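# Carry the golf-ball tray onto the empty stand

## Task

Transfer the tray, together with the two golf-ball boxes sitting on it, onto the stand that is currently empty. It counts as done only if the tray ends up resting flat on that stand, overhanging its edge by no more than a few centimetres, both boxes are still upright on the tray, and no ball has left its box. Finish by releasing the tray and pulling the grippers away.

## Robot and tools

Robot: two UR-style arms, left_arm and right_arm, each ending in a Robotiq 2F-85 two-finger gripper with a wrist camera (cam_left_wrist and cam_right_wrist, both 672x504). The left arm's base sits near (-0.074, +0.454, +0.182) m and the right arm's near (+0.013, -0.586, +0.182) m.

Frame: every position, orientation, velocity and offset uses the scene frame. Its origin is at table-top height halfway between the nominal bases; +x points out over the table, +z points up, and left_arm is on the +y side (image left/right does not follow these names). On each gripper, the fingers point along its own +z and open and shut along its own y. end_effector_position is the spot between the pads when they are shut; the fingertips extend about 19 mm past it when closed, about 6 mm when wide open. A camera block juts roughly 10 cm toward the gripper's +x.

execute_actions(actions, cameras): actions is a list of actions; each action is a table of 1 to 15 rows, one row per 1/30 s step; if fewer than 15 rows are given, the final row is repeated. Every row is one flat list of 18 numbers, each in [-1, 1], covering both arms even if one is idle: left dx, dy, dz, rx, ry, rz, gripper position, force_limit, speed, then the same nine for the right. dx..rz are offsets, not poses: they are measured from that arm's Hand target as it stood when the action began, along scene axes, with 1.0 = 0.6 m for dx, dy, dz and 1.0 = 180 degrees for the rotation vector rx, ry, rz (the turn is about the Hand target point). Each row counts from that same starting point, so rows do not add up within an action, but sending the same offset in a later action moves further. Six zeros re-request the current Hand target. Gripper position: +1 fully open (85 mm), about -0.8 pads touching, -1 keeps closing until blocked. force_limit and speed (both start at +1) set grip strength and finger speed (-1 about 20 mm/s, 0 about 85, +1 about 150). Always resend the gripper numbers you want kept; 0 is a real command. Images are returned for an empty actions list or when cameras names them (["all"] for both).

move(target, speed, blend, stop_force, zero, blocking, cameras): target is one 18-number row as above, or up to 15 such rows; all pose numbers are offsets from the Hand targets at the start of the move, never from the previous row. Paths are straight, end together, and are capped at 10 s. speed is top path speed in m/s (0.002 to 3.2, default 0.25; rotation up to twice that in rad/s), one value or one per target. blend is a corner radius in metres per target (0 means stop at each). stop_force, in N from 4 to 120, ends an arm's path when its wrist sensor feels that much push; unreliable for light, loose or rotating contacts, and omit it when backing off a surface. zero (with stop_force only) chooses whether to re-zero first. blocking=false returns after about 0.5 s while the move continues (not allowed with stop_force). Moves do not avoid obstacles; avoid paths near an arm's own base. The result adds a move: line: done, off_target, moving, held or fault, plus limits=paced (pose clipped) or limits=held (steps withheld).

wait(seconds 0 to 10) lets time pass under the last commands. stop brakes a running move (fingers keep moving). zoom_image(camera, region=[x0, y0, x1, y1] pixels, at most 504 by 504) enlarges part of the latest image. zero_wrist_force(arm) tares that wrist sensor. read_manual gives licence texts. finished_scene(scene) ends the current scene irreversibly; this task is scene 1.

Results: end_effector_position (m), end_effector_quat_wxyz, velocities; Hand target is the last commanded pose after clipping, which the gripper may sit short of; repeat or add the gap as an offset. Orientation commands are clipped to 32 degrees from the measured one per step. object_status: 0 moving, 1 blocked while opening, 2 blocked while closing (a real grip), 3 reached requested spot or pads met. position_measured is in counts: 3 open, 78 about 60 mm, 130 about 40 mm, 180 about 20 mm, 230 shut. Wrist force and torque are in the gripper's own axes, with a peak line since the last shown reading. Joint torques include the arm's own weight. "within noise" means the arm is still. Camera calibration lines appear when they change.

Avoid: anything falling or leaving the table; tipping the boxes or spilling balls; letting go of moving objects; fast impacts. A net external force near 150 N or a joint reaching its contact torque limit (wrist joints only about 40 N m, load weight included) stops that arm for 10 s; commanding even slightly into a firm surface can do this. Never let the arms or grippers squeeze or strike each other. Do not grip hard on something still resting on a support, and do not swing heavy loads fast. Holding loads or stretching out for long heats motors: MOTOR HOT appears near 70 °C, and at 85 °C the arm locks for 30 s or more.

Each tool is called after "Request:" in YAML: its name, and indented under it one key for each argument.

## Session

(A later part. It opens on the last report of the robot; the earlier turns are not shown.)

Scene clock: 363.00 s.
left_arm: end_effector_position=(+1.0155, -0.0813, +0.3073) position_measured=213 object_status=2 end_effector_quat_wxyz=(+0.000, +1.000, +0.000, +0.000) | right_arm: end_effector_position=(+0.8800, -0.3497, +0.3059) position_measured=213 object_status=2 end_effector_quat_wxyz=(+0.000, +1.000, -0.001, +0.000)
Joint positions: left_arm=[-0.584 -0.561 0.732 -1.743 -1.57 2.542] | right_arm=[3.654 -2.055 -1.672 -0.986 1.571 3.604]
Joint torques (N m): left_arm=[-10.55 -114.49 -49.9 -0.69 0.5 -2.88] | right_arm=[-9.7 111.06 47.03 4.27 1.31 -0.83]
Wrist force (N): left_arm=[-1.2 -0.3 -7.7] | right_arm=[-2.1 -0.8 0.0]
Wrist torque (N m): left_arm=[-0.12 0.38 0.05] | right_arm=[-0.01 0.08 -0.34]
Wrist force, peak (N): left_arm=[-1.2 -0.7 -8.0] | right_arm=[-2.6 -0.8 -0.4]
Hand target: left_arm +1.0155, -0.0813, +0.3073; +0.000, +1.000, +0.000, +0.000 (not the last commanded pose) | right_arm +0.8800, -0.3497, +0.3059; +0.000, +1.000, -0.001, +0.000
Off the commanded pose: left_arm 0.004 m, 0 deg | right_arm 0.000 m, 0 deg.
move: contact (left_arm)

Request:
move:
  target: [0, 0, 0, 0, 0, 0, -0.167, 0, -0.5, 0, 0, 0, 0, 0, 0, -0.167, 0, -0.5]
  speed: 0.05
  cameras: ["all"]

Scene clock: 367.83 s.
left_arm: end_effector_position=(+1.0155, -0.0813, +0.3073) position_measured=150 object_status=0 end_effector_quat_wxyz=(+0.000, +1.000, +0.000, +0.000) | right_arm: end_effector_position=(+0.8800, -0.3497, +0.3059) position_measured=150 object_status=0 end_effector_quat_wxyz=(+0.000, +1.000, -0.001, +0.000)
Joint positions: left_arm=[-0.584 -0.561 0.732 -1.742 -1.57 2.542] | right_arm=[3.654 -2.055 -1.672 -0.986 1.571 3.604]
Joint torques (N m): left_arm=[-10.25 -123.05 -52.41 -2 1.15 -2.83] | right_arm=[-9.01 106.01 47.31 6.78 1.55 -1.12]
Wrist force (N): left_arm=[-1.4 1.0 -1.5] | right_arm=[0.6 0.5 0.4]
Wrist torque (N m): left_arm=[0.09 0.50 0.41] | right_arm=[0.04 -0.05 0.17]
Wrist force, peak (N): left_arm=[-1.2 -0.9 -7.9] | right_arm=[-1.7 -0.8 3.4]
Hand target: left_arm +1.0155, -0.0813, +0.3073; +0.000, +1.000, +0.000, +0.000 | right_arm +0.8800, -0.3497, +0.3059; +0.000, +1.000, -0.001, +0.000
Off the commanded pose: left_arm 0.000 m, 0 deg | right_arm 0.000 m, 0 deg.
move: done
camera_calibration:
cam_left_wrist: T_world_to_cam=[[-0.0116977, -0.99993, -0.00192687, -0.0587666], [-0.940809, 0.0103532, 0.33878, 0.872313], [-0.338736, 0.00577577, -0.940864, 0.760239], [0, 0, 0, 1]] pos_world=[1.07751, -0.0721847, 0.419646]
cam_right_wrist: T_world_to_cam=[[-0.00111689, -0.999999, 0.000696856, -0.3392], [-0.941188, 0.00128666, 0.33788, 0.746341], [-0.337881, -0.000278498, -0.941189, 0.714435], [0, 0, 0, 1]] pos_world=[0.943462, -0.339961, 0.420481]

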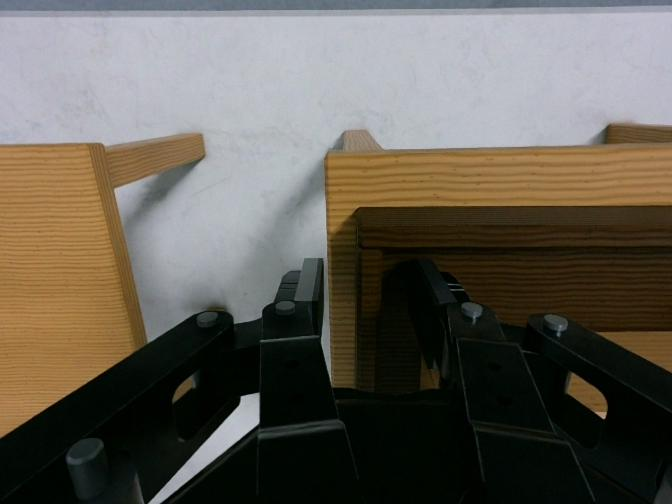

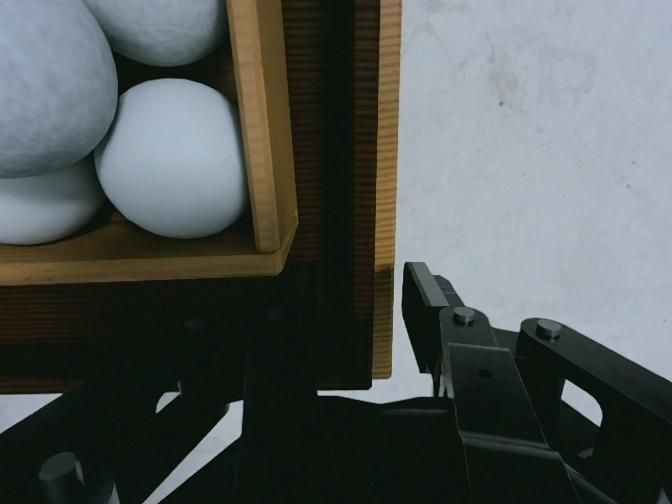

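Request:
move:
  target: [0, 0, 0.4, 0, 0, 0, -0.167, 0, -0.5, 0, 0, 0.4, 0, 0, 0, -0.167, 0, -0.5]
  speed: 0.2
  cameras: ["all"]

Scene clock: 373.60 s.
left_arm: end_effector_position=(+1.0154, -0.0813, +0.5473) position_measured=150 object_status=3 end_effector_quat_wxyz=(+0.000, +1.000, +0.000, +0.000) | right_arm: end_effector_position=(+0.8800, -0.3497, +0.5459) position_measured=150 object_status=3 end_effector_quat_wxyz=(+0.000, +1.000, -0.001, +0.000)
Joint positions: left_arm=[-0.584 -0.502 0.193 -1.263 -1.57 2.541] | right_arm=[3.654 -1.905 -1.434 -1.373 1.571 3.604]
Joint torques (N m): left_arm=[17.6 -100.74 -52.06 -1.26 -2.02 1.79] | right_arm=[14.89 105.93 56.46 1.78 1.99 0.59]
Wrist force (N): left_arm=[-1.6 0.8 -0.8] | right_arm=[0.6 0.2 0.5]
Wrist torque (N m): left_arm=[0.05 0.53 0.39] | right_arm=[-0.01 -0.06 0.16]
Wrist force, peak (N): left_arm=[-1.2 1.8 -2.5] | right_arm=[0.5 0.6 2.3]
Hand target: left_arm +1.0155, -0.0813, +0.5473; +0.000, +1.000, +0.000, +0.000 | right_arm +0.8800, -0.3497, +0.5459; +0.000, +1.000, -0.001, +0.000
Off the commanded pose: left_arm 0.000 m, 0 deg | right_arm 0.000 m, 0 deg.
move: done
camera_calibration:
cam_left_wrist: T_world_to_cam=[[-0.0117568, -0.999929, -0.0018016, -0.0582249], [-0.940926, 0.0104532, 0.33845, 0.791263], [-0.338407, 0.00567425, -0.940983, 0.98573], [0, 0, 0, 1]] pos_world=[1.07741, -0.0720853, 0.659647]
cam_right_wrist: T_world_to_cam=[[-0.00111689, -0.999999, 0.000696856, -0.339467], [-0.941188, 0.00128666, 0.33788, 0.66525], [-0.337881, -0.000278498, -0.941189, 0.94032], [0, 0, 0, 1]] pos_world=[0.943462, -0.340061, 0.660481]

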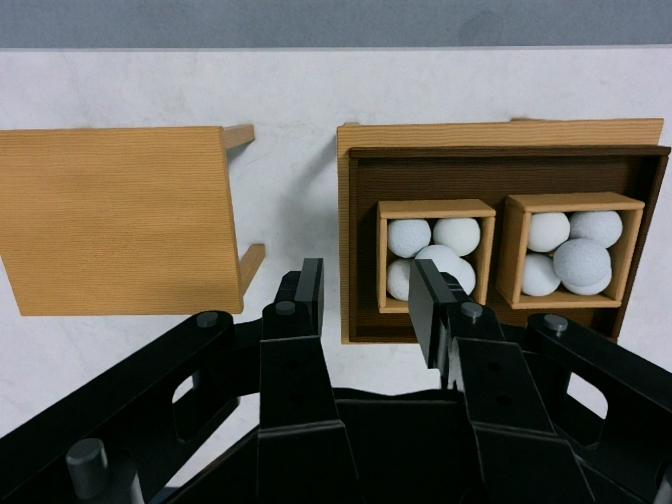

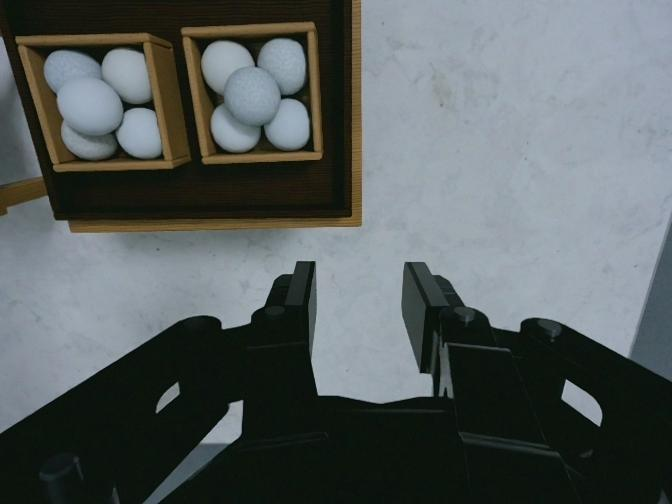

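Request:
move:
  target: [-0.5, 0.3, 0, 0, 0, 0, -0.167, 0, -0.5, -0.4, -0.2, 0, 0, 0, 0, -0.167, 0, -0.5]
  speed: 0.4
  cameras: []

Request:
finished_scene:
  scene: 1

Scene clock: 383.97 s.
left_arm: end_effector_position=(+0.7156, +0.0986, +0.5473) position_measured=150 object_status=3 end_effector_quat_wxyz=(+0.000, +1.000, +0.000, +0.000) | right_arm: end_effector_position=(+0.6401, -0.4696, +0.5459) position_measured=150 object_status=3 end_effector_quat_wxyz=(+0.000, +1.000, -0.001, +0.000)
Joint positions: left_arm=[-0.609 -1.289 1.502 -1.783 -1.57 2.517] | right_arm=[3.653 -1.473 -1.922 -1.318 1.571 3.602]
Joint torques (N m): left_arm=[-14.07 -75.32 -41.55 -9.09 2.87 -3.51] | right_arm=[21.78 63.9 40.76 1.9 -2.52 0.98]
Wrist force (N): left_arm=[-0.7 1.1 -1.4] | right_arm=[0.5 0.5 0.4]
Wrist torque (N m): left_arm=[0.12 0.39 0.43] | right_arm=[0.04 -0.04 0.15]
Wrist force, peak (N): left_arm=[-3.6 0.0 -1.0] | right_arm=[2.2 -0.1 0.6]
Hand target: left_arm +0.7155, +0.0987, +0.5473; +0.000, +1.000, +0.000, +0.000 | right_arm +0.6400, -0.4697, +0.5459; +0.000, +1.000, -0.001, +0.000
Off the commanded pose: left_arm 0.000 m, 0 deg | right_arm 0.000 m, 0 deg.
move: done
No camera images: "cameras" was empty.

The scene is finished: the task was done.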